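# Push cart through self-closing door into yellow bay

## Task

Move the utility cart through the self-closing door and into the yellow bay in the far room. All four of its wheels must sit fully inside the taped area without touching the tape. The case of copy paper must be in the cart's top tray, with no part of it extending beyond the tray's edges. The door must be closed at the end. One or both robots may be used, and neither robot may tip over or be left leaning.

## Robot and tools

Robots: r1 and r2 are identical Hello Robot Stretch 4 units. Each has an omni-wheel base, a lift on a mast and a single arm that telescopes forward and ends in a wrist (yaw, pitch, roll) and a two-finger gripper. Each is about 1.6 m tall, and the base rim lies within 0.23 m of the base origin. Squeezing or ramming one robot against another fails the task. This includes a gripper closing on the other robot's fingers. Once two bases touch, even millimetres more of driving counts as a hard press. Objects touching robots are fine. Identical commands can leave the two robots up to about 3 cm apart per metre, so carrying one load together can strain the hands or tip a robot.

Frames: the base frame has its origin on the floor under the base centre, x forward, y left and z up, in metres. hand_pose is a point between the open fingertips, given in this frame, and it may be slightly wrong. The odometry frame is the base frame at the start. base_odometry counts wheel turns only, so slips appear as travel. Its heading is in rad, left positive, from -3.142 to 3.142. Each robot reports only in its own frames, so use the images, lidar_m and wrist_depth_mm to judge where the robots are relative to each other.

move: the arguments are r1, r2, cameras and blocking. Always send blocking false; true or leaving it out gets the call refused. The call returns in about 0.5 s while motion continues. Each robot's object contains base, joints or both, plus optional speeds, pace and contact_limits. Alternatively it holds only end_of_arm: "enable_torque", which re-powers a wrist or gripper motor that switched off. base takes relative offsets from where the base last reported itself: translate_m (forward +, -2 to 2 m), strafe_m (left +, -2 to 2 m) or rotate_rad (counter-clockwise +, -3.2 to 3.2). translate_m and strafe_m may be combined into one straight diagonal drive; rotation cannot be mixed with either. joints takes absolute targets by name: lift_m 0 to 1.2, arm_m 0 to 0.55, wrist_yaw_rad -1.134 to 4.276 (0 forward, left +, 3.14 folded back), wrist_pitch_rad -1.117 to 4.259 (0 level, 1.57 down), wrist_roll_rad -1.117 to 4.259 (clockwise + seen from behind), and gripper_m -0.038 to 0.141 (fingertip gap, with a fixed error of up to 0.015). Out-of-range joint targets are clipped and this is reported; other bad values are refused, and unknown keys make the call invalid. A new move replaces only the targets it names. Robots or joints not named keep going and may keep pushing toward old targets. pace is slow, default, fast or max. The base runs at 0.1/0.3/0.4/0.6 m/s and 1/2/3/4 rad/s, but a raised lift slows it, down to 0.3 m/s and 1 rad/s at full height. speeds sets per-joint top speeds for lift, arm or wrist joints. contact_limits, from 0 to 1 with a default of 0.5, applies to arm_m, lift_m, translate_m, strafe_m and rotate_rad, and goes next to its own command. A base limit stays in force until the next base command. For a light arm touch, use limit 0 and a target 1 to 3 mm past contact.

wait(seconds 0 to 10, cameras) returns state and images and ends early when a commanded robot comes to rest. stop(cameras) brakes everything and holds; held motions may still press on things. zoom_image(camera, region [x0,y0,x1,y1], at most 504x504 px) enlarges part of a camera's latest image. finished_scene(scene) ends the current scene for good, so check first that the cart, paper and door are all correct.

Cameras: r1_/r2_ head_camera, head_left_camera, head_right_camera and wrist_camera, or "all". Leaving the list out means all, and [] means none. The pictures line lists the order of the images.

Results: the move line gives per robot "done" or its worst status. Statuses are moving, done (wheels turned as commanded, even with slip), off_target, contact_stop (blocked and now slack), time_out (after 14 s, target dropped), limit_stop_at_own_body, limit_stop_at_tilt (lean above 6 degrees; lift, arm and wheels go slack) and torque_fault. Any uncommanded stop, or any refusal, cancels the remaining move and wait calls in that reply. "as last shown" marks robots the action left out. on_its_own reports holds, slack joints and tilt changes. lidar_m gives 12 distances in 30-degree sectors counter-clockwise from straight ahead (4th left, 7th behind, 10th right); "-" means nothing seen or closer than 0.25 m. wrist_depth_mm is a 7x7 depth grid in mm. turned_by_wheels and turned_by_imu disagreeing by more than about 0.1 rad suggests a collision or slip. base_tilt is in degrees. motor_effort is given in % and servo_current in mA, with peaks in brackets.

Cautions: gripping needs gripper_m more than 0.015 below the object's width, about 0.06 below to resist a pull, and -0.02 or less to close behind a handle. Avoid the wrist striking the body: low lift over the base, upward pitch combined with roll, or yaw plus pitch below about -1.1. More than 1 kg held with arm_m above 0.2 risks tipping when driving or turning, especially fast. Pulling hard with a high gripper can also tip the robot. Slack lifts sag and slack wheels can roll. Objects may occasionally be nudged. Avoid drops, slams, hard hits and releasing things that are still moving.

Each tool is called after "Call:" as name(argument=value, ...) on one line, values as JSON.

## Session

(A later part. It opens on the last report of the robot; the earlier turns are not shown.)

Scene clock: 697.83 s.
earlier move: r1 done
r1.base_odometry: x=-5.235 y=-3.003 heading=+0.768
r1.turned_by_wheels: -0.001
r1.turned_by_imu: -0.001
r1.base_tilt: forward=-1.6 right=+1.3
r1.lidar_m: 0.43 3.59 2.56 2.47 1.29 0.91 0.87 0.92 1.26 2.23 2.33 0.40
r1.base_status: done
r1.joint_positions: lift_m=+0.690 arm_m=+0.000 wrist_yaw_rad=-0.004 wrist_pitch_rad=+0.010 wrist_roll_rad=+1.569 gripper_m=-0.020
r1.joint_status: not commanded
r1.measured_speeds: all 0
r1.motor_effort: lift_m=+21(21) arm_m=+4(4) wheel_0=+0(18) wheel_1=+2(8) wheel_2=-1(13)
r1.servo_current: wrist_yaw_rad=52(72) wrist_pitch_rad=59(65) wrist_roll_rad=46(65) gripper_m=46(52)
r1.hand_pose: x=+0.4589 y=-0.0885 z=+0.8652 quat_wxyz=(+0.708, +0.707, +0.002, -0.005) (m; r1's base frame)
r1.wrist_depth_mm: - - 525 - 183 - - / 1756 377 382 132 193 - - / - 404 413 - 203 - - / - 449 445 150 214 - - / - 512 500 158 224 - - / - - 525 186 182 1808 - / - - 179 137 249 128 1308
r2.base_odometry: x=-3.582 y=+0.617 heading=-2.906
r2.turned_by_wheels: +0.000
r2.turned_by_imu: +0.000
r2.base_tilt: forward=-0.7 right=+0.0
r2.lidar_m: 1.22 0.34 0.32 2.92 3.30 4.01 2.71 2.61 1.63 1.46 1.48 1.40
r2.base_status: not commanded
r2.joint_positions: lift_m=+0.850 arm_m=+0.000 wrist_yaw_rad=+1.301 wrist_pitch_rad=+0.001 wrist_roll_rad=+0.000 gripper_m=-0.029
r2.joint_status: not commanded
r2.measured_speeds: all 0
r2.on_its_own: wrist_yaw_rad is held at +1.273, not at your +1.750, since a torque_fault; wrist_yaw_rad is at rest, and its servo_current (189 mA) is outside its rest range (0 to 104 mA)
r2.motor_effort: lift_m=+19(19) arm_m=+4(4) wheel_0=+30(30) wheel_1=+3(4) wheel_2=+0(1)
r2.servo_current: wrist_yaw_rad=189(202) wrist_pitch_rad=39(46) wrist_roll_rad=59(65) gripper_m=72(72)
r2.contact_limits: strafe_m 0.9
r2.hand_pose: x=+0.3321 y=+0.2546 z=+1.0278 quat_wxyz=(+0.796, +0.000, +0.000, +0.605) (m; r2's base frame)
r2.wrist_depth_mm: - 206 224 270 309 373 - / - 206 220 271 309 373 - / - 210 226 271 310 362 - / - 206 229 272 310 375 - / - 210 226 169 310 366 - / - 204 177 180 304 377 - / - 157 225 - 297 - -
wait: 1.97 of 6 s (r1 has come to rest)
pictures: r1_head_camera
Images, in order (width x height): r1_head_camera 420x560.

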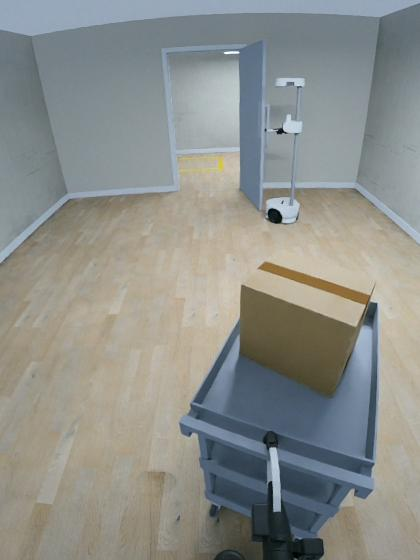

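Call:
move(r1={"base":{"translate_m":0.3,"strafe_m":-0.38},"pace":"default"}, blocking=false, cameras=[])

Call:
wait(seconds=6, cameras=["r1_head_camera"])

Scene clock: 703.00 s.
move: r1 moving
r1.base_odometry: x=-5.204 y=-3.007 heading=+0.768
r1.turned_by_wheels: +0.000
r1.turned_by_imu: +0.000
r1.base_tilt: forward=-1.6 right=+1.2
r1.lidar_m: 0.40 0.52 2.55 2.50 1.30 0.97 0.88 0.93 1.29 2.20 2.30 0.39
r1.base_status: translate_m moving; strafe_m moving
r1.joint_positions: lift_m=+0.690 arm_m=+0.000 wrist_yaw_rad=-0.003 wrist_pitch_rad=+0.010 wrist_roll_rad=+1.569 gripper_m=-0.020
r1.joint_status: not commanded
r1.measured_speeds: translate_m=+0.075 strafe_m=-0.097 rotate_rad=+0.002 lift_m=+0.000 arm_m=+0.000 wrist_yaw_rad=+0.000 wrist_pitch_rad=+0.000 wrist_roll_rad=+0.000
r1.motor_effort: lift_m=+21(21) arm_m=+4(4) wheel_0=+13(15) wheel_1=-1(6) wheel_2=-9(12)
r1.servo_current: wrist_yaw_rad=52(59) wrist_pitch_rad=59(65) wrist_roll_rad=52(59) gripper_m=33(52)
r1.hand_pose: x=+0.4590 y=-0.0882 z=+0.8652 quat_wxyz=(+0.708, +0.707, +0.003, -0.004) (m; r1's base frame)
r1.wrist_depth_mm: - 452 445 119 176 177 - / 1756 370 375 125 186 - - / - 407 413 - 197 - - / - 449 452 - 208 - - / - 521 504 153 222 1708 - / - - - 186 185 1708 - / - - 179 143 251 1464 1308
r2: as last shown
r2.lidar_m: 1.23 0.34 0.30 2.90 3.33 4.02 2.68 2.60 1.64 1.46 1.47 1.38
r2.on_its_own: wrist_yaw_rad is held at +1.273, not at your +1.750, since a torque_fault
r2.motor_effort: lift_m=+18(19) arm_m=+4(4) wheel_0=+29(30) wheel_1=+3(3) wheel_2=+0(0)
r2.servo_current: wrist_yaw_rad=182(195) wrist_pitch_rad=39(52) wrist_roll_rad=46(59) gripper_m=65(78)
r2.contact_limits: strafe_m 0.9
r2.wrist_depth_mm: - 206 223 270 309 375 - / - 206 220 273 309 375 - / - 210 224 272 309 362 - / - 207 229 272 309 373 - / - 211 225 169 310 364 - / - 204 177 180 304 377 - / - 157 226 - 298 - -
pictures: none
No camera images: "cameras" was empty.

Scene clock: 705.60 s.
earlier move: r1 done
r1.base_odometry: x=-4.756 y=-3.067 heading=+0.768
r1.turned_by_wheels: +0.000
r1.turned_by_imu: +0.001
r1.base_tilt: forward=-1.6 right=+1.2
r1.lidar_m: 0.39 0.41 2.94 2.81 1.71 1.24 1.16 1.22 1.68 1.86 1.92 0.44
r1.base_status: done
r1.joint_positions: lift_m=+0.690 arm_m=+0.000 wrist_yaw_rad=+0.005 wrist_pitch_rad=+0.010 wrist_roll_rad=+1.569 gripper_m=-0.020
r1.joint_status: not commanded
r1.measured_speeds: all 0
r1.motor_effort: lift_m=+21(21) arm_m=-4(4) wheel_0=+1(20) wheel_1=-1(6) wheel_2=+2(12)
r1.servo_current: wrist_yaw_rad=46(78) wrist_pitch_rad=59(65) wrist_roll_rad=52(72) gripper_m=52(52)
r1.hand_pose: x=+0.4597 y=-0.0859 z=+0.8652 quat_wxyz=(+0.708, +0.707, +0.005, -0.002) (m; r1's base frame)
r1.wrist_depth_mm: - - - - 227 1661 1160 / - - - - 229 1661 - / - 455 433 229 229 - - / - 433 436 230 233 - - / - 449 452 231 233 - - / - 469 466 186 233 - - / - 484 168 143 235 - -
r2.base_odometry: x=-3.582 y=+0.617 heading=-2.906
r2.turned_by_wheels: +0.000
r2.turned_by_imu: +0.000
r2.base_tilt: forward=-0.7 right=+0.0
r2.lidar_m: 1.23 0.35 0.29 2.91 3.31 4.01 2.30 2.62 1.65 1.46 1.48 1.38
r2.base_status: not commanded
r2.joint_positions: lift_m=+0.850 arm_m=+0.000 wrist_yaw_rad=+1.301 wrist_pitch_rad=+0.001 wrist_roll_rad=+0.000 gripper_m=-0.029
r2.joint_status: not commanded
r2.measured_speeds: all 0
r2.on_its_own: wrist_yaw_rad is held at +1.273, not at your +1.750, since a torque_fault; wrist_yaw_rad is at rest, and its servo_current (189 mA) is outside its rest range (0 to 104 mA)
r2.motor_effort: lift_m=+19(19) arm_m=+4(4) wheel_0=+30(30) wheel_1=+3(3) wheel_2=+0(1)
r2.servo_current: wrist_yaw_rad=189(195) wrist_pitch_rad=39(52) wrist_roll_rad=52(59) gripper_m=59(78)
r2.contact_limits: strafe_m 0.9
r2.hand_pose: x=+0.3321 y=+0.2546 z=+1.0278 quat_wxyz=(+0.796, +0.000, +0.000, +0.605) (m; r2's base frame)
r2.wrist_depth_mm: - 205 224 271 309 373 - / - 206 220 271 309 373 - / - 208 224 271 309 364 - / - 206 228 271 312 373 - / - 211 226 169 310 366 - / - 204 177 181 304 377 - / - 157 226 - 298 - -
wait: 2.60 of 6 s (r1 has come to rest)
pictures: r1_head_camera
Images, in order (width x height): r1_head_camera 420x560.

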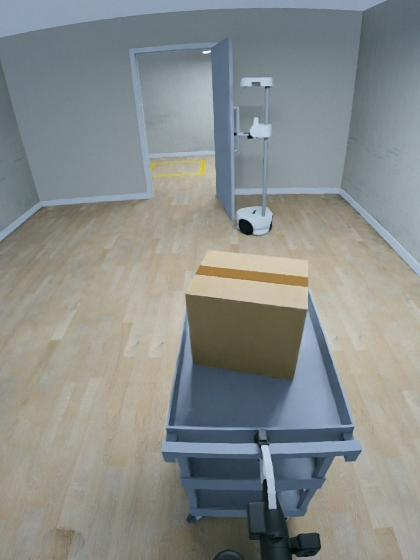

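Call:
move(r1={"base":{"translate_m":0.35,"strafe_m":-0.08},"pace":"default"}, blocking=false, cameras=[])

Call:
wait(seconds=6, cameras=["r1_head_camera"])

Scene clock: 711.30 s.
move: r1 moving
r1.base_odometry: x=-4.728 y=-3.051 heading=+0.769
r1.turned_by_wheels: +0.000
r1.turned_by_imu: +0.000
r1.base_tilt: forward=-1.6 right=+1.3
r1.lidar_m: 0.37 0.40 2.98 2.84 1.73 1.26 1.18 1.27 1.72 1.83 1.93 0.43
r1.base_status: translate_m moving; strafe_m moving
r1.joint_positions: lift_m=+0.690 arm_m=+0.000 wrist_yaw_rad=+0.001 wrist_pitch_rad=+0.010 wrist_roll_rad=+1.569 gripper_m=-0.020
r1.joint_status: not commanded
r1.measured_speeds: translate_m=+0.121 strafe_m=-0.028 rotate_rad=+0.002 lift_m=+0.000 arm_m=+0.000 wrist_yaw_rad=-0.043 wrist_pitch_rad=+0.000 wrist_roll_rad=+0.000
r1.motor_effort: lift_m=+21(21) arm_m=+4(4) wheel_0=+9(12) wheel_1=+6(6) wheel_2=-11(13)
r1.servo_current: wrist_yaw_rad=39(65) wrist_pitch_rad=59(65) wrist_roll_rad=59(72) gripper_m=46(46)
r1.hand_pose: x=+0.4593 y=-0.0871 z=+0.8652 quat_wxyz=(+0.708, +0.707, +0.004, -0.003) (m; r1's base frame)
r1.wrist_depth_mm: - - - - 237 1708 1229 / - - - - 236 1661 - / - - - 233 236 - - / - 433 433 233 236 - - / - 445 449 173 234 - - / - 462 452 185 185 - - / - 469 178 145 231 - -
r2: as last shown
r2.lidar_m: 1.23 0.32 0.31 2.92 3.30 4.01 2.28 2.63 1.64 1.47 1.47 1.38
r2.on_its_own: wrist_yaw_rad is held at +1.273, not at your +1.750, since a torque_fault
r2.motor_effort: lift_m=+18(19) arm_m=+4(4) wheel_0=+30(30) wheel_1=+3(3) wheel_2=+0(1)
r2.servo_current: wrist_yaw_rad=182(189) wrist_pitch_rad=52(52) wrist_roll_rad=39(65) gripper_m=65(72)
r2.contact_limits: strafe_m 0.9
r2.wrist_depth_mm: - 206 223 271 309 375 - / - 206 220 271 310 375 - / - 211 224 272 309 364 - / - 206 229 271 310 375 - / - 210 225 169 314 364 - / - 204 177 180 306 375 - / - 157 226 - 298 - -
pictures: none
No camera images: "cameras" was empty.

Scene clock: 713.47 s.
earlier move: r1 done
r1.base_odometry: x=-4.448 y=-2.882 heading=+0.768
r1.turned_by_wheels: +0.000
r1.turned_by_imu: -0.003
r1.base_tilt: forward=-1.6 right=+1.3
r1.lidar_m: 0.38 0.41 3.07 2.92 2.22 1.57 1.53 1.58 1.88 1.76 1.84 0.43
r1.base_status: done
r1.joint_positions: lift_m=+0.690 arm_m=+0.000 wrist_yaw_rad=-0.007 wrist_pitch_rad=+0.010 wrist_roll_rad=+1.569 gripper_m=-0.020
r1.joint_status: not commanded
r1.measured_speeds: all 0
r1.motor_effort: lift_m=+21(21) arm_m=-4(4) wheel_0=+1(12) wheel_1=+1(7) wheel_2=-2(18)
r1.servo_current: wrist_yaw_rad=59(72) wrist_pitch_rad=59(65) wrist_roll_rad=46(72) gripper_m=46(52)
r1.hand_pose: x=+0.4587 y=-0.0893 z=+0.8652 quat_wxyz=(+0.708, +0.707, +0.001, -0.006) (m; r1's base frame)
r1.wrist_depth_mm: - - - 236 236 1708 1205 / - - - 235 236 1661 - / - - 544 235 235 - - / - 436 436 234 235 - - / - 445 452 173 234 - - / - 466 455 185 183 - - / - 473 182 142 232 129 -
r2.base_odometry: x=-3.582 y=+0.617 heading=-2.906
r2.turned_by_wheels: +0.000
r2.turned_by_imu: +0.000
r2.base_tilt: forward=-0.7 right=+0.0
r2.lidar_m: 1.23 0.32 0.31 2.93 3.32 3.98 1.96 2.60 1.64 1.46 1.48 1.39
r2.base_status: not commanded
r2.joint_positions: lift_m=+0.850 arm_m=+0.000 wrist_yaw_rad=+1.301 wrist_pitch_rad=+0.001 wrist_roll_rad=+0.000 gripper_m=-0.029
r2.joint_status: not commanded
r2.measured_speeds: all 0
r2.on_its_own: wrist_yaw_rad is held at +1.273, not at your +1.750, since a torque_fault; wrist_yaw_rad is at rest, and its servo_current (189 mA) is outside its rest range (0 to 104 mA)
r2.motor_effort: lift_m=+19(19) arm_m=+4(4) wheel_0=+30(30) wheel_1=+3(3) wheel_2=+0(1)
r2.servo_current: wrist_yaw_rad=189(202) wrist_pitch_rad=33(52) wrist_roll_rad=52(65) gripper_m=65(78)
r2.contact_limits: strafe_m 0.9
r2.hand_pose: x=+0.3321 y=+0.2546 z=+1.0278 quat_wxyz=(+0.796, +0.000, +0.000, +0.605) (m; r2's base frame)
r2.wrist_depth_mm: - 205 224 271 309 370 - / - 206 221 271 309 375 - / - 210 224 271 310 364 - / - 206 229 272 310 373 - / - 211 225 169 312 366 - / - 204 178 181 304 377 - / - 157 225 - 300 - -
wait: 2.17 of 6 s (r1 has come to rest)
pictures: r1_head_camera
Images, in order (width x height): r1_head_camera 420x560.

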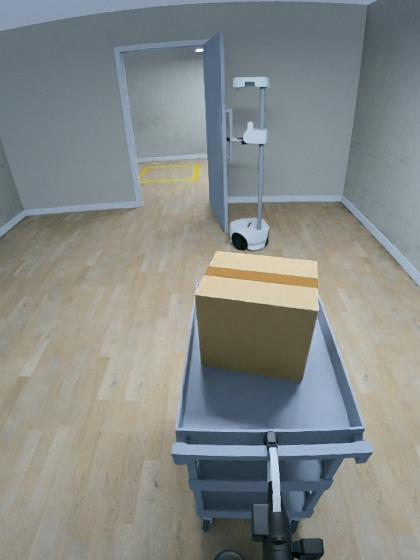

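Call:
move(r1={"base":{"translate_m":0.25,"strafe_m":-0.17},"pace":"default"}, blocking=false, cameras=[])

Call:
wait(seconds=6, cameras=["r1_head_camera"])

Scene clock: 718.73 s.
move: r1 moving
r1.base_odometry: x=-4.414 y=-2.876 heading=+0.768
r1.turned_by_wheels: +0.000
r1.turned_by_imu: +0.000
r1.base_tilt: forward=-1.6 right=+1.2
r1.lidar_m: 0.38 0.41 3.11 2.92 2.26 1.63 1.53 1.62 1.85 1.76 1.83 0.43
r1.base_status: translate_m moving; strafe_m moving
r1.joint_positions: lift_m=+0.690 arm_m=+0.000 wrist_yaw_rad=-0.003 wrist_pitch_rad=+0.010 wrist_roll_rad=+1.569 gripper_m=-0.020
r1.joint_status: not commanded
r1.measured_speeds: translate_m=+0.109 strafe_m=-0.075 rotate_rad=-0.004 lift_m=+0.000 arm_m=+0.000 wrist_yaw_rad=+0.001 wrist_pitch_rad=+0.000 wrist_roll_rad=+0.000
r1.motor_effort: lift_m=+21(21) arm_m=+4(4) wheel_0=+12(12) wheel_1=-2(4) wheel_2=-11(14)
r1.servo_current: wrist_yaw_rad=46(78) wrist_pitch_rad=52(65) wrist_roll_rad=46(65) gripper_m=46(52)
r1.hand_pose: x=+0.4590 y=-0.0882 z=+0.8652 quat_wxyz=(+0.708, +0.707, +0.003, -0.004) (m; r1's base frame)
r1.wrist_depth_mm: - - - - 234 1618 1205 / - - - - 233 1708 - / - - 539 232 233 - - / - 433 436 232 232 - - / - 442 449 231 232 - - / - 462 459 176 184 - - / - 473 180 143 231 - -
r2: as last shown
r2.lidar_m: 1.23 0.35 0.30 2.91 3.30 4.01 1.90 2.61 1.64 1.47 1.48 1.39
r2.on_its_own: wrist_yaw_rad is held at +1.273, not at your +1.750, since a torque_fault
r2.servo_current: wrist_yaw_rad=189(189) wrist_pitch_rad=39(46) wrist_roll_rad=59(59) gripper_m=65(72)
r2.contact_limits: strafe_m 0.9
r2.wrist_depth_mm: - 206 223 270 309 373 - / - 206 220 270 309 373 - / - 211 224 272 310 362 - / - 207 229 272 312 375 - / - 211 224 169 312 366 - / - 204 177 181 304 377 - / - 157 226 - 298 - -
pictures: none
No camera images: "cameras" was empty.

Scene clock: 720.60 s.
earlier move: r1 done
r1.base_odometry: x=-4.151 y=-2.830 heading=+0.769
r1.turned_by_wheels: +0.001
r1.turned_by_imu: +0.001
r1.base_tilt: forward=-1.6 right=+1.3
r1.lidar_m: 0.38 0.38 3.27 3.09 2.53 1.86 1.75 1.85 1.68 1.59 1.68 0.42
r1.base_status: done
r1.joint_positions: lift_m=+0.690 arm_m=+0.000 wrist_yaw_rad=+0.003 wrist_pitch_rad=+0.010 wrist_roll_rad=+1.569 gripper_m=-0.020
r1.joint_status: not commanded
r1.measured_speeds: all 0
r1.motor_effort: lift_m=+21(21) arm_m=-4(5) wheel_0=+5(19) wheel_1=-3(5) wheel_2=+3(14)
r1.servo_current: wrist_yaw_rad=52(78) wrist_pitch_rad=59(65) wrist_roll_rad=59(65) gripper_m=46(52)
r1.hand_pose: x=+0.4596 y=-0.0866 z=+0.8652 quat_wxyz=(+0.708, +0.707, +0.005, -0.002) (m; r1's base frame)
r1.wrist_depth_mm: - - - 242 243 1708 1182 / - - - - 241 1661 - / - - - 237 239 - - / - 433 439 236 237 - - / - 445 445 233 235 - - / - 459 452 187 234 - - / - 459 178 143 231 - -
r2.base_odometry: x=-3.582 y=+0.617 heading=-2.906
r2.turned_by_wheels: +0.000
r2.turned_by_imu: +0.000
r2.base_tilt: forward=-0.7 right=+0.0
r2.lidar_m: 1.24 0.34 0.30 2.90 3.32 4.00 1.68 2.64 1.65 1.45 1.47 1.39
r2.base_status: not commanded
r2.joint_positions: lift_m=+0.850 arm_m=+0.000 wrist_yaw_rad=+1.301 wrist_pitch_rad=+0.001 wrist_roll_rad=+0.000 gripper_m=-0.029
r2.joint_status: not commanded
r2.measured_speeds: all 0
r2.on_its_own: wrist_yaw_rad is held at +1.273, not at your +1.750, since a torque_fault; wrist_yaw_rad is at rest, and its servo_current (182 mA) is outside its rest range (0 to 104 mA)
r2.motor_effort: lift_m=+19(19) arm_m=+4(5) wheel_0=+29(30) wheel_1=+3(4) wheel_2=+0(1)
r2.servo_current: wrist_yaw_rad=182(195) wrist_pitch_rad=39(46) wrist_roll_rad=46(65) gripper_m=59(72)
r2.contact_limits: strafe_m 0.9
r2.hand_pose: x=+0.3321 y=+0.2546 z=+1.0278 quat_wxyz=(+0.796, +0.000, +0.000, +0.605) (m; r2's base frame)
r2.wrist_depth_mm: - 205 224 270 309 370 - / - 206 220 271 309 375 - / - 210 225 271 309 362 - / - 207 229 271 310 375 - / - 211 225 169 310 366 - / - 204 178 181 304 377 - / - 157 226 - 298 - -
wait: 1.87 of 6 s (r1 has come to rest)
pictures: r1_head_camera
Images, in order (width x height): r1_head_camera 420x560.

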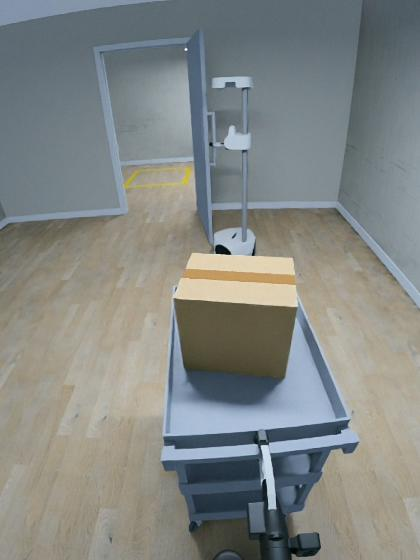

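Call:
move(r1={"base":{"translate_m":0.15,"strafe_m":-0.2},"pace":"default"}, blocking=false, cameras=[])

Call:
wait(seconds=6, cameras=[])

Call:
move(r1={"base":{"translate_m":0.25,"strafe_m":0.04},"pace":"default"}, blocking=false, cameras=[])

Call:
wait(seconds=6, cameras=["r1_head_camera"])

Scene clock: 729.73 s.
move: r1 moving
r1.base_odometry: x=-4.119 y=-2.835 heading=+0.769
r1.turned_by_wheels: +0.001
r1.turned_by_imu: +0.001
r1.base_tilt: forward=-1.6 right=+1.3
r1.lidar_m: 0.36 0.39 3.30 3.10 2.57 1.89 1.78 1.84 1.66 1.57 1.62 0.43
r1.base_status: translate_m moving; strafe_m moving
r1.joint_positions: lift_m=+0.690 arm_m=+0.000 wrist_yaw_rad=+0.003 wrist_pitch_rad=+0.010 wrist_roll_rad=+1.569 gripper_m=-0.020
r1.joint_status: not commanded
r1.measured_speeds: translate_m=+0.074 strafe_m=-0.097 rotate_rad=+0.004 lift_m=+0.000 arm_m=+0.000 wrist_yaw_rad=+0.000 wrist_pitch_rad=+0.000 wrist_roll_rad=+0.000
r1.motor_effort: lift_m=+21(21) arm_m=+4(4) wheel_0=+16(16) wheel_1=-2(5) wheel_2=-5(7)
r1.servo_current: wrist_yaw_rad=52(59) wrist_pitch_rad=59(59) wrist_roll_rad=52(59) gripper_m=46(52)
r1.hand_pose: x=+0.4595 y=-0.0864 z=+0.8652 quat_wxyz=(+0.708, +0.707, +0.005, -0.002) (m; r1's base frame)
r1.wrist_depth_mm: - - - 245 245 1618 1160 / - - - 243 242 1708 - / - - - 239 240 - - / - 433 433 236 237 - - / - 445 445 175 235 - - / - 452 449 185 233 - - / - 462 177 146 229 - -
r2: as last shown
r2.lidar_m: 1.22 0.35 0.30 2.89 3.30 4.01 1.66 2.64 1.64 1.45 1.49 1.38
r2.on_its_own: wrist_yaw_rad is held at +1.273, not at your +1.750, since a torque_fault
r2.motor_effort: lift_m=+19(19) arm_m=+4(4) wheel_0=+29(30) wheel_1=+3(3) wheel_2=+0(1)
r2.servo_current: wrist_yaw_rad=182(189) wrist_pitch_rad=39(39) wrist_roll_rad=46(52) gripper_m=65(72)
r2.contact_limits: strafe_m 0.9
r2.wrist_depth_mm: - 205 224 270 309 373 - / - 206 221 271 310 370 - / - 210 225 271 309 364 - / - 206 229 272 310 375 - / - 210 225 169 310 366 - / - 204 177 180 303 377 - / - 157 226 - 300 - -
pictures: none
No camera images: "cameras" was empty.

Scene clock: 731.50 s.
earlier move: r1 done
r1.base_odometry: x=-3.904 y=-2.869 heading=+0.769
r1.turned_by_wheels: +0.000
r1.turned_by_imu: +0.001
r1.base_tilt: forward=-1.6 right=+1.3
r1.lidar_m: 0.34 0.34 3.44 3.28 2.74 2.01 1.92 2.00 1.46 1.40 1.47 0.44
r1.base_status: done
r1.joint_positions: lift_m=+0.690 arm_m=+0.000 wrist_yaw_rad=+0.004 wrist_pitch_rad=+0.010 wrist_roll_rad=+1.569 gripper_m=-0.020
r1.joint_status: not commanded
r1.measured_speeds: all 0
r1.motor_effort: lift_m=+21(21) arm_m=-4(4) wheel_0=+5(17) wheel_1=+0(5) wheel_2=+3(7)
r1.servo_current: wrist_yaw_rad=46(72) wrist_pitch_rad=65(65) wrist_roll_rad=46(65) gripper_m=39(52)
r1.hand_pose: x=+0.4597 y=-0.0862 z=+0.8652 quat_wxyz=(+0.708, +0.707, +0.005, -0.002) (m; r1's base frame)
r1.wrist_depth_mm: - - - - 301 307 310 / - - - - 287 1618 1205 / - - - - 265 1708 - / - - - 255 255 1808 - / - 439 442 238 242 - - / - 436 436 186 231 - - / - 424 178 140 219 - -
r2.base_odometry: x=-3.582 y=+0.617 heading=-2.906
r2.turned_by_wheels: +0.000
r2.turned_by_imu: +0.000
r2.base_tilt: forward=-0.7 right=-0.1
r2.lidar_m: 1.23 0.33 0.32 2.92 3.33 4.05 1.54 1.52 1.64 1.46 1.48 1.41
r2.base_status: not commanded
r2.joint_positions: lift_m=+0.850 arm_m=+0.000 wrist_yaw_rad=+1.301 wrist_pitch_rad=+0.001 wrist_roll_rad=+0.000 gripper_m=-0.029
r2.joint_status: not commanded
r2.measured_speeds: all 0
r2.on_its_own: wrist_yaw_rad is held at +1.273, not at your +1.750, since a torque_fault; wrist_yaw_rad is at rest, and its servo_current (182 mA) is outside its rest range (0 to 104 mA)
r2.motor_effort: lift_m=+19(19) arm_m=+4(5) wheel_0=+29(30) wheel_1=+3(3) wheel_2=+0(1)
r2.servo_current: wrist_yaw_rad=182(202) wrist_pitch_rad=46(52) wrist_roll_rad=46(65) gripper_m=72(72)
r2.contact_limits: strafe_m 0.9
r2.hand_pose: x=+0.3321 y=+0.2546 z=+1.0278 quat_wxyz=(+0.796, +0.000, +0.000, +0.605) (m; r2's base frame)
r2.wrist_depth_mm: - 206 224 271 307 375 - / - 206 220 271 309 373 - / - 210 224 272 312 362 - / - 207 229 273 310 375 - / - 211 225 169 314 366 - / - 204 178 180 304 377 - / - 157 226 - 298 - -
wait: 1.77 of 6 s (r1 has come to rest)
pictures: none
No camera images: "cameras" was empty.

Scene clock: 732.00 s.
move: r1 moving
r1.base_odometry: x=-3.885 y=-2.844 heading=+0.769
r1.turned_by_wheels: -0.001
r1.turned_by_imu: -0.001
r1.base_tilt: forward=-1.7 right=+1.3
r1.lidar_m: 0.33 0.31 3.47 3.27 2.80 2.06 1.93 2.05 1.48 1.41 1.47 0.46
r1.base_status: translate_m moving; strafe_m moving
r1.joint_positions: lift_m=+0.690 arm_m=+0.000 wrist_yaw_rad=-0.004 wrist_pitch_rad=+0.010 wrist_roll_rad=+1.569 gripper_m=-0.020
r1.joint_status: not commanded
r1.measured_speeds: translate_m=+0.121 strafe_m=+0.019 rotate_rad=-0.009 lift_m=+0.000 arm_m=+0.000 wrist_yaw_rad=-0.067 wrist_pitch_rad=+0.000 wrist_roll_rad=+0.000
r1.motor_effort: lift_m=+21(21) arm_m=+4(4) wheel_0=+2(11) wheel_1=+6(9) wheel_2=-15(15)
r1.servo_current: wrist_yaw_rad=72(72) wrist_pitch_rad=59(65) wrist_roll_rad=52(72) gripper_m=46(52)
r1.hand_pose: x=+0.4589 y=-0.0885 z=+0.8652 quat_wxyz=(+0.708, +0.707, +0.002, -0.005) (m; r1's base frame)
r1.wrist_depth_mm: - - - 246 - 1576 1182 / - - - - 314 336 336 / - - - - 278 1756 1308 / - - - 257 259 1863 - / - 449 442 237 242 - - / - 427 430 186 184 - - / - 415 183 154 214 - -
r2: as last shown
r2.base_tilt: forward=-0.7 right=+0.0
r2.lidar_m: 1.25 0.32 0.32 2.95 3.31 4.01 1.51 1.48 1.65 1.46 1.48 1.40
r2.on_its_own: wrist_yaw_rad is held at +1.273, not at your +1.750, since a torque_fault
r2.motor_effort: lift_m=+19(19) arm_m=+4(4) wheel_0=+29(30) wheel_1=+3(3) wheel_2=+0(0)
r2.servo_current: wrist_yaw_rad=182(189) wrist_pitch_rad=39(46) wrist_roll_rad=52(52) gripper_m=72(72)
r2.contact_limits: strafe_m 0.9
r2.wrist_depth_mm: - 206 224 271 310 373 - / - 206 220 270 310 373 - / - 210 225 271 310 366 - / - 207 229 272 312 377 - / - 211 226 169 312 368 - / - 204 177 181 306 375 - / - 156 226 - 297 - -
pictures: none
No camera images: "cameras" was empty.

Scene clock: 733.80 s.
earlier move: r1 done
r1.base_odometry: x=-3.752 y=-2.667 heading=+0.770
r1.turned_by_wheels: +0.001
r1.turned_by_imu: -0.001
r1.base_tilt: forward=-1.6 right=+1.3
r1.lidar_m: 0.35 0.33 3.41 3.22 3.13 2.27 2.16 2.11 1.50 1.41 1.49 0.45
r1.base_status: done
r1.joint_positions: lift_m=+0.690 arm_m=+0.000 wrist_yaw_rad=-0.003 wrist_pitch_rad=+0.010 wrist_roll_rad=+1.569 gripper_m=-0.020
r1.joint_status: not commanded
r1.measured_speeds: all 0
r1.motor_effort: lift_m=+21(21) arm_m=-3(4) wheel_0=+2(11) wheel_1=+1(9) wheel_2=+0(23)
r1.servo_current: wrist_yaw_rad=59(111) wrist_pitch_rad=59(65) wrist_roll_rad=59(72) gripper_m=46(52)
r1.hand_pose: x=+0.4590 y=-0.0882 z=+0.8652 quat_wxyz=(+0.708, +0.707, +0.003, -0.004) (m; r1's base frame)
r1.wrist_depth_mm: - - - 214 290 294 303 / - - - - 270 1708 1229 / - - - 263 258 1808 - / - - - 248 249 - - / - 442 442 182 240 - - / - 436 436 186 184 - - / - 433 182 143 221 - -
r2.base_odometry: x=-3.582 y=+0.617 heading=-2.906
r2.turned_by_wheels: +0.000
r2.turned_by_imu: +0.000
r2.base_tilt: forward=-0.7 right=+0.0
r2.lidar_m: 1.23 0.35 0.30 2.91 3.30 4.02 1.30 1.30 1.64 1.46 1.48 1.37
r2.base_status: not commanded
r2.joint_positions: lift_m=+0.850 arm_m=+0.000 wrist_yaw_rad=+1.301 wrist_pitch_rad=+0.001 wrist_roll_rad=+0.000 gripper_m=-0.029
r2.joint_status: not commanded
r2.measured_speeds: all 0
r2.on_its_own: wrist_yaw_rad is held at +1.273, not at your +1.750, since a torque_fault; wrist_yaw_rad is at rest, and its servo_current (189 mA) is outside its rest range (0 to 104 mA)
r2.motor_effort: lift_m=+19(19) arm_m=+4(4) wheel_0=+29(30) wheel_1=+3(3) wheel_2=+0(1)
r2.servo_current: wrist_yaw_rad=189(195) wrist_pitch_rad=39(46) wrist_roll_rad=46(59) gripper_m=65(72)
r2.contact_limits: strafe_m 0.9
r2.hand_pose: x=+0.3321 y=+0.2546 z=+1.0278 quat_wxyz=(+0.796, +0.000, +0.000, +0.605) (m; r2's base frame)
r2.wrist_depth_mm: - 205 224 271 310 370 - / - 205 220 271 309 373 - / - 210 224 271 309 364 - / - 208 229 273 309 373 - / - 211 226 169 312 366 - / - 204 177 181 304 377 - / - 157 226 - 298 - -
wait: 1.80 of 6 s (r1 has come to rest)
pictures: r1_head_camera
Images, in order (width x height): r1_head_camera 420x560.

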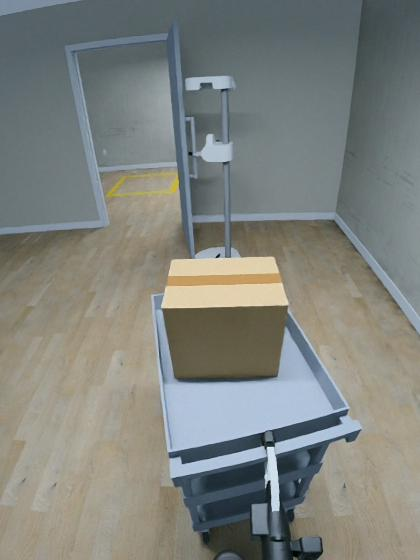

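Call:
move(r1={"base":{"translate_m":0.2,"strafe_m":-0.09},"pace":"default"}, blocking=false, cameras=[])

Call:
wait(seconds=6, cameras=["r1_head_camera"])

Scene clock: 739.27 s.
move: r1 moving
r1.base_odometry: x=-3.720 y=-2.655 heading=+0.770
r1.turned_by_wheels: +0.000
r1.turned_by_imu: +0.000
r1.base_tilt: forward=-1.6 right=+1.2
r1.lidar_m: 0.36 0.35 3.45 3.26 3.20 2.29 2.17 2.09 1.48 1.41 1.48 0.46
r1.base_status: translate_m moving; strafe_m moving
r1.joint_positions: lift_m=+0.690 arm_m=+0.000 wrist_yaw_rad=-0.003 wrist_pitch_rad=+0.010 wrist_roll_rad=+1.569 gripper_m=-0.020
r1.joint_status: not commanded
r1.measured_speeds: translate_m=+0.121 strafe_m=-0.055 rotate_rad=-0.002 lift_m=+0.000 arm_m=+0.000 wrist_yaw_rad=+0.000 wrist_pitch_rad=+0.000 wrist_roll_rad=+0.000
r1.motor_effort: lift_m=+21(21) arm_m=+4(4) wheel_0=+15(15) wheel_1=+5(5) wheel_2=-12(14)
r1.servo_current: wrist_yaw_rad=52(72) wrist_pitch_rad=52(59) wrist_roll_rad=46(59) gripper_m=46(52)
r1.hand_pose: x=+0.4590 y=-0.0882 z=+0.8652 quat_wxyz=(+0.708, +0.707, +0.003, -0.004) (m; r1's base frame)
r1.wrist_depth_mm: - - - - 293 297 298 / - - - - 274 1661 1229 / - - - 264 260 1808 - / - - - 249 250 - - / - 442 442 181 240 - - / - 439 436 185 229 - - / - 433 181 143 180 - -
r2: as last shown
r2.base_tilt: forward=-0.7 right=-0.1
r2.lidar_m: 1.24 0.34 0.31 2.91 3.30 4.00 1.29 1.26 1.64 1.47 1.48 1.39
r2.on_its_own: wrist_yaw_rad is held at +1.273, not at your +1.750, since a torque_fault
r2.motor_effort: lift_m=+18(19) arm_m=+4(4) wheel_0=+29(30) wheel_1=+3(3) wheel_2=+1(1)
r2.servo_current: wrist_yaw_rad=182(195) wrist_pitch_rad=33(46) wrist_roll_rad=46(52) gripper_m=65(72)
r2.contact_limits: strafe_m 0.9
r2.wrist_depth_mm: - 206 224 271 310 375 - / - 206 220 272 309 373 - / - 211 225 272 309 364 - / - 206 229 272 310 375 - / - 211 226 169 310 366 - / - 204 177 181 304 379 - / - 157 225 - 298 - -
pictures: none
No camera images: "cameras" was empty.

Scene clock: 740.83 s.
earlier move: r1 done
r1.base_odometry: x=-3.546 y=-2.592 heading=+0.770
r1.turned_by_wheels: +0.001
r1.turned_by_imu: +0.001
r1.base_tilt: forward=-1.6 right=+1.3
r1.lidar_m: 0.35 0.36 3.51 3.34 3.40 2.48 2.34 1.98 1.42 1.33 1.41 0.47
r1.base_status: done
r1.joint_positions: lift_m=+0.690 arm_m=+0.000 wrist_yaw_rad=+0.005 wrist_pitch_rad=+0.010 wrist_roll_rad=+1.569 gripper_m=-0.020
r1.joint_status: not commanded
r1.measured_speeds: all 0
r1.motor_effort: lift_m=+21(21) arm_m=-4(4) wheel_0=+4(16) wheel_1=+4(7) wheel_2=+3(14)
r1.servo_current: wrist_yaw_rad=26(78) wrist_pitch_rad=59(65) wrist_roll_rad=65(72) gripper_m=46(52)
r1.hand_pose: x=+0.4597 y=-0.0860 z=+0.8652 quat_wxyz=(+0.708, +0.707, +0.005, -0.002) (m; r1's base frame)
r1.wrist_depth_mm: - - - - 291 297 297 / - - - - 272 1708 1205 / - - - 264 259 1808 - / - - - 249 251 - - / - 436 439 236 240 - - / - 436 436 185 231 - - / - 433 179 140 220 - -
r2.base_odometry: x=-3.582 y=+0.617 heading=-2.906
r2.turned_by_wheels: +0.000
r2.turned_by_imu: +0.000
r2.base_tilt: forward=-0.7 right=+0.0
r2.lidar_m: 1.23 0.33 0.30 2.94 3.30 3.99 1.12 1.10 1.65 1.45 1.47 1.39
r2.base_status: not commanded
r2.joint_positions: lift_m=+0.850 arm_m=+0.000 wrist_yaw_rad=+1.301 wrist_pitch_rad=+0.001 wrist_roll_rad=+0.000 gripper_m=-0.029
r2.joint_status: not commanded
r2.measured_speeds: all 0
r2.on_its_own: wrist_yaw_rad is held at +1.273, not at your +1.750, since a torque_fault; wrist_yaw_rad is at rest, and its servo_current (182 mA) is outside its rest range (0 to 104 mA)
r2.motor_effort: lift_m=+19(19) arm_m=+4(4) wheel_0=+30(30) wheel_1=+3(4) wheel_2=+1(1)
r2.servo_current: wrist_yaw_rad=182(202) wrist_pitch_rad=39(46) wrist_roll_rad=39(65) gripper_m=65(78)
r2.contact_limits: strafe_m 0.9
r2.hand_pose: x=+0.3321 y=+0.2546 z=+1.0278 quat_wxyz=(+0.796, +0.000, +0.000, +0.605) (m; r2's base frame)
r2.wrist_depth_mm: - 205 224 271 309 373 - / - 206 221 272 310 373 - / - 210 225 271 309 364 - / - 206 229 272 312 373 - / - 211 226 169 312 364 - / - 204 177 181 306 377 - / - 157 227 - 298 - -
wait: 1.57 of 6 s (r1 has come to rest)
pictures: r1_head_camera
Images, in order (width x height): r1_head_camera 420x560.

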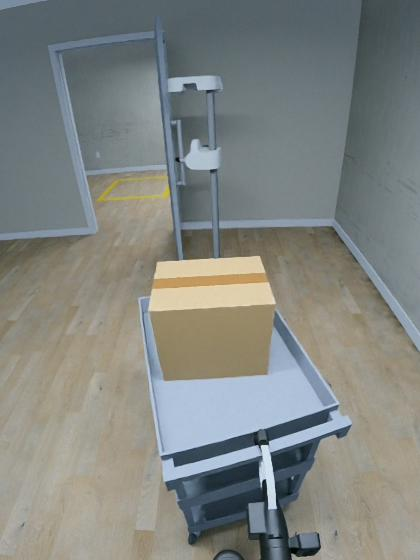

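Call:
move(r1={"base":{"strafe_m":0.68},"pace":"default"}, blocking=false, cameras=[])

Call:
wait(seconds=6, cameras=[])

Call:
move(r1={"base":{"translate_m":-1.2,"strafe_m":0.2},"pace":"default"}, blocking=false, cameras=[])

Call:
wait(seconds=7, cameras=["r1_head_camera"])

Scene clock: 748.43 s.
move: r1 moving
r1.base_odometry: x=-3.571 y=-2.566 heading=+0.770
r1.turned_by_wheels: -0.001
r1.turned_by_imu: -0.001
r1.base_tilt: forward=-1.6 right=+1.3
r1.lidar_m: 0.34 0.36 3.48 3.32 3.39 2.47 2.36 2.02 1.45 1.37 1.43 0.43
r1.base_status: strafe_m moving
r1.joint_positions: lift_m=+0.690 arm_m=+0.000 wrist_yaw_rad=-0.002 wrist_pitch_rad=+0.010 wrist_roll_rad=+1.569 gripper_m=-0.020
r1.joint_status: not commanded
r1.measured_speeds: translate_m=-0.002 strafe_m=+0.139 rotate_rad=-0.002 lift_m=+0.000 arm_m=+0.000 wrist_yaw_rad=-0.073 wrist_pitch_rad=+0.000 wrist_roll_rad=+0.000
r1.motor_effort: lift_m=+21(21) arm_m=-4(4) wheel_0=-13(14) wheel_1=+7(10) wheel_2=-1(2)
r1.servo_current: wrist_yaw_rad=39(65) wrist_pitch_rad=59(65) wrist_roll_rad=46(65) gripper_m=46(52)
r1.hand_pose: x=+0.4591 y=-0.0880 z=+0.8652 quat_wxyz=(+0.708, +0.707, +0.003, -0.004) (m; r1's base frame)
r1.wrist_depth_mm: - - - - 303 309 309 / - - - - 282 1618 1205 / - - - - 264 1756 - / - - - 255 253 854 - / - 439 449 237 242 - - / - 430 436 186 182 - - / - 427 179 144 218 - -
r2: as last shown
r2.lidar_m: 1.22 0.33 0.33 2.87 3.30 4.03 1.10 1.10 1.64 1.46 1.47 1.41
r2.on_its_own: wrist_yaw_rad is held at +1.273, not at your +1.750, since a torque_fault
r2.motor_effort: lift_m=+19(19) arm_m=+4(4) wheel_0=+30(30) wheel_1=+3(3) wheel_2=+0(1)
r2.servo_current: wrist_yaw_rad=189(195) wrist_pitch_rad=39(46) wrist_roll_rad=46(59) gripper_m=72(72)
r2.contact_limits: strafe_m 0.9
r2.wrist_depth_mm: - 205 224 270 307 373 - / - 206 220 271 307 373 - / - 210 225 271 310 364 - / - 206 229 272 310 370 - / - 210 226 169 312 366 - / - 204 178 181 304 377 - / - 157 226 - 300 - -
pictures: none
No camera images: "cameras" was empty.

Scene clock: 751.53 s.
earlier move: r1 done
r1.base_odometry: x=-4.019 y=-2.104 heading=+0.770
r1.turned_by_wheels: +0.000
r1.turned_by_imu: +0.001
r1.base_tilt: forward=-1.6 right=+1.3
r1.lidar_m: 0.40 3.52 2.80 2.65 2.74 2.51 2.36 2.49 2.13 2.02 0.36 0.32
r1.base_status: done
r1.joint_positions: lift_m=+0.690 arm_m=+0.000 wrist_yaw_rad=-0.003 wrist_pitch_rad=+0.010 wrist_roll_rad=+1.569 gripper_m=-0.020
r1.joint_status: not commanded
r1.measured_speeds: all 0
r1.motor_effort: lift_m=+21(21) arm_m=-4(4) wheel_0=-2(20) wheel_1=+0(11) wheel_2=+1(8)
r1.servo_current: wrist_yaw_rad=39(78) wrist_pitch_rad=52(72) wrist_roll_rad=46(65) gripper_m=46(52)
r1.hand_pose: x=+0.4590 y=-0.0883 z=+0.8652 quat_wxyz=(+0.708, +0.707, +0.002, -0.005) (m; r1's base frame)
r1.wrist_depth_mm: 334 329 332 - - 136 - / - 375 387 - 147 148 - / - 445 445 - 166 167 - / - - - 103 190 591 - / - - - 114 218 1576 - / - - - - 181 1576 1205 / - - 179 143 306 370 377
r2.base_odometry: x=-3.582 y=+0.617 heading=-2.906
r2.turned_by_wheels: +0.000
r2.turned_by_imu: +0.000
r2.base_tilt: forward=-0.7 right=+0.0
r2.lidar_m: 1.23 0.34 0.31 2.91 3.31 4.03 1.17 1.46 1.64 1.46 1.46 1.40
r2.base_status: not commanded
r2.joint_positions: lift_m=+0.850 arm_m=+0.000 wrist_yaw_rad=+1.301 wrist_pitch_rad=+0.001 wrist_roll_rad=+0.000 gripper_m=-0.029
r2.joint_status: not commanded
r2.measured_speeds: all 0
r2.on_its_own: wrist_yaw_rad is held at +1.273, not at your +1.750, since a torque_fault; wrist_yaw_rad is at rest, and its servo_current (189 mA) is outside its rest range (0 to 104 mA)
r2.motor_effort: lift_m=+19(19) arm_m=+4(4) wheel_0=+29(30) wheel_1=+3(3) wheel_2=+1(1)
r2.servo_current: wrist_yaw_rad=189(202) wrist_pitch_rad=33(46) wrist_roll_rad=59(59) gripper_m=65(78)
r2.contact_limits: strafe_m 0.9
r2.hand_pose: x=+0.3321 y=+0.2546 z=+1.0278 quat_wxyz=(+0.796, +0.000, +0.000, +0.605) (m; r2's base frame)
r2.wrist_depth_mm: - 205 224 270 309 373 - / - 205 220 271 310 373 - / - 209 224 272 310 364 - / - 207 229 272 310 375 - / - 211 226 169 312 362 - / - 203 177 180 306 377 - / - 157 225 - 298 - -
wait: 3.10 of 6 s (r1 has come to rest)
pictures: none
No camera images: "cameras" was empty.

Scene clock: 752.03 s.
move: r1 moving
r1.base_odometry: x=-4.045 y=-2.122 heading=+0.770
r1.turned_by_wheels: +0.000
r1.turned_by_imu: -0.001
r1.base_tilt: forward=-1.5 right=+1.3
r1.lidar_m: 0.44 3.54 2.81 2.64 2.76 2.45 2.34 2.44 2.14 2.01 0.35 0.31
r1.base_status: translate_m moving; strafe_m moving
r1.joint_positions: lift_m=+0.690 arm_m=+0.000 wrist_yaw_rad=-0.003 wrist_pitch_rad=+0.010 wrist_roll_rad=+1.569 gripper_m=-0.020
r1.joint_status: not commanded
r1.measured_speeds: translate_m=-0.122 strafe_m=+0.019 rotate_rad=+0.004 lift_m=+0.000 arm_m=+0.000 wrist_yaw_rad=+0.000 wrist_pitch_rad=+0.000 wrist_roll_rad=+0.000
r1.motor_effort: lift_m=+21(21) arm_m=-3(4) wheel_0=-11(15) wheel_1=-5(9) wheel_2=+12(13)
r1.servo_current: wrist_yaw_rad=52(72) wrist_pitch_rad=52(65) wrist_roll_rad=33(65) gripper_m=46(52)
r1.hand_pose: x=+0.4590 y=-0.0883 z=+0.8652 quat_wxyz=(+0.708, +0.707, +0.002, -0.005) (m; r1's base frame)
r1.wrist_depth_mm: 334 330 334 - - 140 - / - 379 384 - 155 152 - / - 445 449 - 170 167 - / - - - 107 193 580 - / - - - - 222 1576 - / - - 201 - 181 1618 1308 / - - 179 127 320 373 375
r2: as last shown
r2.base_tilt: forward=-0.7 right=-0.1
r2.lidar_m: 1.22 0.35 0.33 2.94 3.29 3.98 1.17 1.51 1.61 1.45 1.48 1.37
r2.on_its_own: wrist_yaw_rad is held at +1.273, not at your +1.750, since a torque_fault
r2.motor_effort: lift_m=+18(19) arm_m=+4(4) wheel_0=+30(30) wheel_1=+3(3) wheel_2=+1(1)
r2.servo_current: wrist_yaw_rad=176(189) wrist_pitch_rad=46(46) wrist_roll_rad=39(52) gripper_m=65(72)
r2.contact_limits: strafe_m 0.9
r2.wrist_depth_mm: - 206 224 271 309 373 - / - 206 220 271 309 373 - / - 210 224 272 310 362 - / - 207 229 272 310 375 - / - 211 225 169 310 366 - / - 204 177 181 304 375 - / - 157 226 - 298 - -
pictures: none
No camera images: "cameras" was empty.

Scene clock: 757.07 s.
earlier move: r1 done
r1.base_odometry: x=-5.020 y=-2.796 heading=+0.770
r1.turned_by_wheels: +0.000
r1.turned_by_imu: +0.004
r1.base_tilt: forward=-1.5 right=+1.3
r1.lidar_m: 0.38 0.38 2.58 2.45 1.69 1.21 1.16 1.23 1.71 2.24 2.32 0.45
r1.base_status: done
r1.joint_positions: lift_m=+0.690 arm_m=+0.000 wrist_yaw_rad=+0.003 wrist_pitch_rad=+0.010 wrist_roll_rad=+1.569 gripper_m=-0.020
r1.joint_status: not commanded
r1.measured_speeds: all 0
r1.motor_effort: lift_m=+21(21) arm_m=+4(4) wheel_0=+0(15) wheel_1=-2(9) wheel_2=+2(15)
r1.servo_current: wrist_yaw_rad=33(72) wrist_pitch_rad=59(72) wrist_roll_rad=46(65) gripper_m=46(52)
r1.hand_pose: x=+0.4595 y=-0.0866 z=+0.8652 quat_wxyz=(+0.708, +0.707, +0.004, -0.002) (m; r1's base frame)
r1.wrist_depth_mm: - - - 257 255 1576 1118 / - - - 251 251 1661 1255 / - - - 245 247 842 - / - 439 442 240 243 - - / - 445 445 178 238 - - / - 452 449 185 233 - - / - 455 168 147 229 - -
r2.base_odometry: x=-3.582 y=+0.617 heading=-2.906
r2.turned_by_wheels: +0.000
r2.turned_by_imu: +0.001
r2.base_tilt: forward=-0.7 right=+0.0
r2.lidar_m: 1.23 0.32 0.31 2.90 3.30 4.01 2.34 2.65 1.63 1.44 1.47 1.40
r2.base_status: not commanded
r2.joint_positions: lift_m=+0.850 arm_m=+0.000 wrist_yaw_rad=+1.301 wrist_pitch_rad=+0.001 wrist_roll_rad=+0.000 gripper_m=-0.029
r2.joint_status: not commanded
r2.measured_speeds: all 0
r2.on_its_own: wrist_yaw_rad is held at +1.273, not at your +1.750, since a torque_fault; wrist_yaw_rad is at rest, and its servo_current (189 mA) is outside its rest range (0 to 104 mA)
r2.motor_effort: lift_m=+19(19) arm_m=+4(5) wheel_0=+29(30) wheel_1=+3(3) wheel_2=+0(1)
r2.servo_current: wrist_yaw_rad=189(195) wrist_pitch_rad=33(52) wrist_roll_rad=52(65) gripper_m=65(78)
r2.contact_limits: strafe_m 0.9
r2.hand_pose: x=+0.3321 y=+0.2546 z=+1.0278 quat_wxyz=(+0.796, +0.000, +0.000, +0.605) (m; r2's base frame)
r2.wrist_depth_mm: - 205 223 270 309 373 - / - 206 220 271 310 373 - / - 209 224 272 309 362 - / - 206 229 273 312 373 - / - 211 225 169 310 364 - / - 204 177 180 306 375 - / - 157 225 - 300 - -
wait: 5.03 of 7 s (r1 has come to rest)
pictures: r1_head_camera
Images, in order (width x height): r1_head_camera 420x560.

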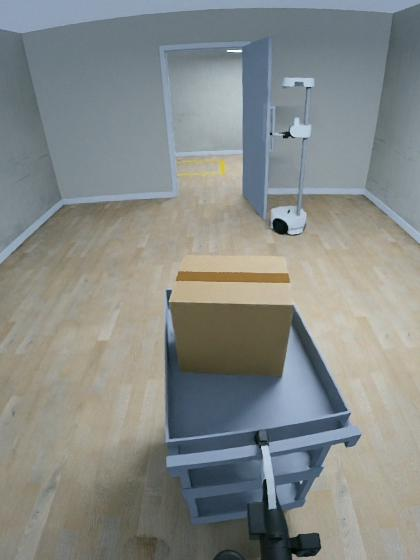

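Call:
move(r1={"base":{"translate_m":0.35,"strafe_m":-0.03},"pace":"default"}, blocking=false, cameras=[])

Call:
wait(seconds=6, cameras=["r1_head_camera"])

Scene clock: 761.60 s.
move: r1 moving
r1.base_odometry: x=-4.995 y=-2.776 heading=+0.771
r1.turned_by_wheels: +0.000
r1.turned_by_imu: +0.000
r1.base_tilt: forward=-1.6 right=+1.2
r1.lidar_m: 0.35 0.37 2.54 2.45 1.74 1.26 1.19 1.27 1.74 2.23 2.30 0.43
r1.base_status: translate_m moving; strafe_m moving
r1.joint_positions: lift_m=+0.690 arm_m=+0.000 wrist_yaw_rad=+0.003 wrist_pitch_rad=+0.010 wrist_roll_rad=+1.569 gripper_m=-0.020
r1.joint_status: not commanded
r1.measured_speeds: translate_m=+0.122 strafe_m=-0.011 rotate_rad=-0.001 lift_m=+0.000 arm_m=+0.000 wrist_yaw_rad=-0.003 wrist_pitch_rad=+0.000 wrist_roll_rad=+0.000
r1.motor_effort: lift_m=+21(21) arm_m=+4(4) wheel_0=+10(14) wheel_1=+8(8) wheel_2=-14(14)
r1.servo_current: wrist_yaw_rad=59(65) wrist_pitch_rad=59(65) wrist_roll_rad=59(59) gripper_m=46(52)
r1.hand_pose: x=+0.4595 y=-0.0867 z=+0.8652 quat_wxyz=(+0.708, +0.707, +0.004, -0.003) (m; r1's base frame)
r1.wrist_depth_mm: - - - - 268 296 1078 / - - - 258 258 1708 1229 / - - - 250 251 1863 - / - 442 449 242 244 - - / - 442 445 179 237 - - / - 442 445 185 230 - - / - 442 179 147 224 - -
r2: as last shown
r2.turned_by_imu: +0.000
r2.lidar_m: 1.24 0.35 0.31 2.93 3.29 4.02 2.32 2.63 1.63 1.46 1.46 1.38
r2.on_its_own: wrist_yaw_rad is held at +1.273, not at your +1.750, since a torque_fault
r2.motor_effort: lift_m=+18(19) arm_m=+4(4) wheel_0=+29(30) wheel_1=+3(3) wheel_2=+0(1)
r2.servo_current: wrist_yaw_rad=189(202) wrist_pitch_rad=39(46) wrist_roll_rad=46(59) gripper_m=65(72)
r2.contact_limits: strafe_m 0.9
r2.wrist_depth_mm: - 204 224 268 309 370 - / - 206 220 271 309 375 - / - 210 225 272 309 362 - / - 206 229 273 312 373 - / - 210 225 169 312 366 - / - 204 177 181 303 377 - / - 157 225 - 297 - -
pictures: none
No camera images: "cameras" was empty.

Scene clock: 763.77 s.
earlier move: r1 done
r1.base_odometry: x=-4.747 y=-2.574 heading=+0.770
r1.turned_by_wheels: +0.000
r1.turned_by_imu: -0.002
r1.base_tilt: forward=-1.6 right=+1.3
r1.lidar_m: 0.29 0.34 2.58 2.47 2.19 1.60 1.51 1.59 2.13 2.20 2.28 0.48
r1.base_status: done
r1.joint_positions: lift_m=+0.690 arm_m=+0.000 wrist_yaw_rad=-0.005 wrist_pitch_rad=+0.010 wrist_roll_rad=+1.569 gripper_m=-0.020
r1.joint_status: not commanded
r1.measured_speeds: all 0
r1.motor_effort: lift_m=+21(21) arm_m=-4(4) wheel_0=+0(14) wheel_1=+1(10) wheel_2=-1(19)
r1.servo_current: wrist_yaw_rad=52(65) wrist_pitch_rad=52(65) wrist_roll_rad=33(65) gripper_m=39(52)
r1.hand_pose: x=+0.4589 y=-0.0888 z=+0.8652 quat_wxyz=(+0.708, +0.707, +0.002, -0.005) (m; r1's base frame)
r1.wrist_depth_mm: - - - 325 - 1756 1182 / - - - - 364 368 375 / - - - - 324 1708 1308 / - - - - 282 1863 - / - - - 249 252 1863 - / - 436 430 187 229 - - / - 415 178 144 208 - -
r2.base_odometry: x=-3.582 y=+0.617 heading=-2.906
r2.turned_by_wheels: +0.000
r2.turned_by_imu: +0.000
r2.base_tilt: forward=-0.7 right=+0.0
r2.lidar_m: 1.24 0.31 0.31 2.90 3.30 2.31 2.05 2.61 1.62 1.45 1.46 1.39
r2.base_status: not commanded
r2.joint_positions: lift_m=+0.850 arm_m=+0.000 wrist_yaw_rad=+1.301 wrist_pitch_rad=+0.001 wrist_roll_rad=+0.000 gripper_m=-0.029
r2.joint_status: not commanded
r2.measured_speeds: all 0
r2.on_its_own: wrist_yaw_rad is held at +1.273, not at your +1.750, since a torque_fault; wrist_yaw_rad is at rest, and its servo_current (182 mA) is outside its rest range (0 to 104 mA)
r2.motor_effort: lift_m=+18(19) arm_m=+4(4) wheel_0=+29(30) wheel_1=+3(3) wheel_2=+0(1)
r2.servo_current: wrist_yaw_rad=182(202) wrist_pitch_rad=39(46) wrist_roll_rad=39(59) gripper_m=72(72)
r2.contact_limits: strafe_m 0.9
r2.hand_pose: x=+0.3321 y=+0.2546 z=+1.0278 quat_wxyz=(+0.796, +0.000, +0.000, +0.605) (m; r2's base frame)
r2.wrist_depth_mm: - 205 223 270 309 373 - / - 206 221 271 307 375 - / - 209 225 271 310 364 - / - 206 229 271 310 373 - / - 211 224 169 312 366 - / - 204 177 180 304 375 - / - 157 226 - 298 - -
wait: 2.17 of 6 s (r1 has come to rest)
pictures: r1_head_camera
Images, in order (width x height): r1_head_camera 420x560.

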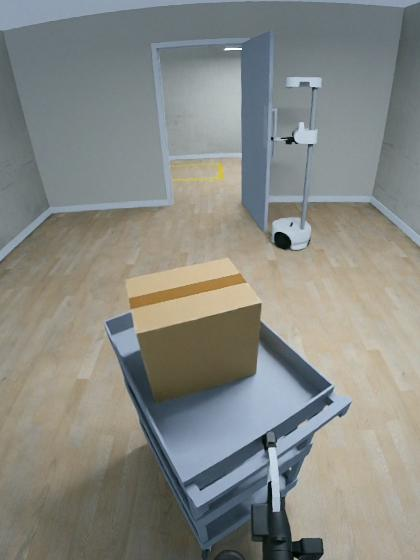

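Call:
move(r1={"base":{"translate_m":0.25,"strafe_m":0.46},"pace":"default"}, blocking=false, cameras=[])

Call:
wait(seconds=6, cameras=["r1_head_camera"])

Scene clock: 773.23 s.
move: r1 moving
r1.base_odometry: x=-4.756 y=-2.544 heading=+0.768
r1.turned_by_wheels: -0.002
r1.turned_by_imu: -0.003
r1.base_tilt: forward=-1.6 right=+1.3
r1.lidar_m: 0.27 0.35 2.57 2.45 2.23 1.62 1.54 1.59 2.19 2.24 2.33 0.46
r1.base_status: translate_m moving; strafe_m moving
r1.joint_positions: lift_m=+0.690 arm_m=+0.000 wrist_yaw_rad=-0.012 wrist_pitch_rad=+0.010 wrist_roll_rad=+1.569 gripper_m=-0.020
r1.joint_status: not commanded
r1.measured_speeds: translate_m=+0.058 strafe_m=+0.107 rotate_rad=+0.001 lift_m=+0.000 arm_m=+0.000 wrist_yaw_rad=-0.018 wrist_pitch_rad=+0.000 wrist_roll_rad=+0.000
r1.motor_effort: lift_m=+21(21) arm_m=+4(4) wheel_0=-15(15) wheel_1=+9(9) wheel_2=-14(14)
r1.servo_current: wrist_yaw_rad=65(65) wrist_pitch_rad=59(65) wrist_roll_rad=52(65) gripper_m=46(52)
r1.hand_pose: x=+0.4582 y=-0.0908 z=+0.8652 quat_wxyz=(+0.708, +0.707, -0.001, -0.008) (m; r1's base frame)
r1.wrist_depth_mm: - - - 334 - 1708 1182 / - - - - 373 382 379 / - - - - 325 1708 1281 / - - - - 277 1708 - / - - - 250 249 1863 - / - 436 427 - 182 - - / - 410 182 138 206 - -
r2: as last shown
r2.lidar_m: 1.25 0.34 0.30 2.93 3.31 2.26 2.06 2.64 1.66 1.46 1.46 1.40
r2.on_its_own: wrist_yaw_rad is held at +1.273, not at your +1.750, since a torque_fault
r2.motor_effort: lift_m=+19(19) arm_m=+4(4) wheel_0=+29(30) wheel_1=+3(3) wheel_2=+0(1)
r2.servo_current: wrist_yaw_rad=176(195) wrist_pitch_rad=46(46) wrist_roll_rad=46(59) gripper_m=72(72)
r2.contact_limits: strafe_m 0.9
r2.wrist_depth_mm: - 205 224 270 309 373 - / - 206 221 272 310 375 - / - 211 225 272 310 364 - / - 207 229 272 312 373 - / - 211 225 169 310 366 - / - 204 177 180 304 377 - / - 157 224 - 298 - -
pictures: none
No camera images: "cameras" was empty.

Scene clock: 775.97 s.
earlier move: r1 done
r1.base_odometry: x=-4.888 y=-2.069 heading=+0.770
r1.turned_by_wheels: +0.002
r1.turned_by_imu: +0.001
r1.base_tilt: forward=-1.6 right=+1.3
r1.lidar_m: 0.32 0.38 2.15 2.03 2.14 1.88 1.77 1.85 2.54 2.67 2.77 0.45
r1.base_status: done
r1.joint_positions: lift_m=+0.690 arm_m=+0.000 wrist_yaw_rad=-0.003 wrist_pitch_rad=+0.010 wrist_roll_rad=+1.569 gripper_m=-0.020
r1.joint_status: not commanded
r1.measured_speeds: all 0
r1.motor_effort: lift_m=+21(21) arm_m=-4(4) wheel_0=-5(17) wheel_1=+0(11) wheel_2=+0(15)
r1.servo_current: wrist_yaw_rad=39(91) wrist_pitch_rad=59(65) wrist_roll_rad=46(65) gripper_m=46(52)
r1.hand_pose: x=+0.4591 y=-0.0882 z=+0.8652 quat_wxyz=(+0.708, +0.707, +0.003, -0.004) (m; r1's base frame)
r1.wrist_depth_mm: - - - - 309 329 329 / - - - - 285 1708 1182 / - - - - 265 1808 - / - - - 253 253 - - / - 445 445 237 241 - - / - 442 436 185 183 - - / - 433 179 140 218 - -
r2.base_odometry: x=-3.582 y=+0.617 heading=-2.906
r2.turned_by_wheels: +0.000
r2.turned_by_imu: +0.000
r2.base_tilt: forward=-0.7 right=+0.0
r2.lidar_m: 1.23 0.36 0.30 2.92 3.32 1.93 2.23 2.64 1.65 1.46 1.48 1.38
r2.base_status: not commanded
r2.joint_positions: lift_m=+0.850 arm_m=+0.000 wrist_yaw_rad=+1.301 wrist_pitch_rad=+0.001 wrist_roll_rad=+0.000 gripper_m=-0.029
r2.joint_status: not commanded
r2.measured_speeds: all 0
r2.on_its_own: wrist_yaw_rad is held at +1.273, not at your +1.750, since a torque_fault; wrist_yaw_rad is at rest, and its servo_current (176 mA) is outside its rest range (0 to 104 mA)
r2.motor_effort: lift_m=+19(19) arm_m=+4(4) wheel_0=+29(30) wheel_1=+3(3) wheel_2=+0(1)
r2.servo_current: wrist_yaw_rad=176(195) wrist_pitch_rad=39(46) wrist_roll_rad=46(59) gripper_m=72(78)
r2.contact_limits: strafe_m 0.9
r2.hand_pose: x=+0.3321 y=+0.2546 z=+1.0278 quat_wxyz=(+0.796, +0.000, +0.000, +0.605) (m; r2's base frame)
r2.wrist_depth_mm: - 206 223 270 309 373 - / - 206 221 271 310 370 - / - 210 225 271 309 362 - / - 207 230 272 309 375 - / - 210 224 169 310 364 - / - 204 178 181 304 377 - / - 157 225 - 298 - -
wait: 2.73 of 6 s (r1 has come to rest)
pictures: r1_head_camera
Images, in order (width x height): r1_head_camera 420x560.

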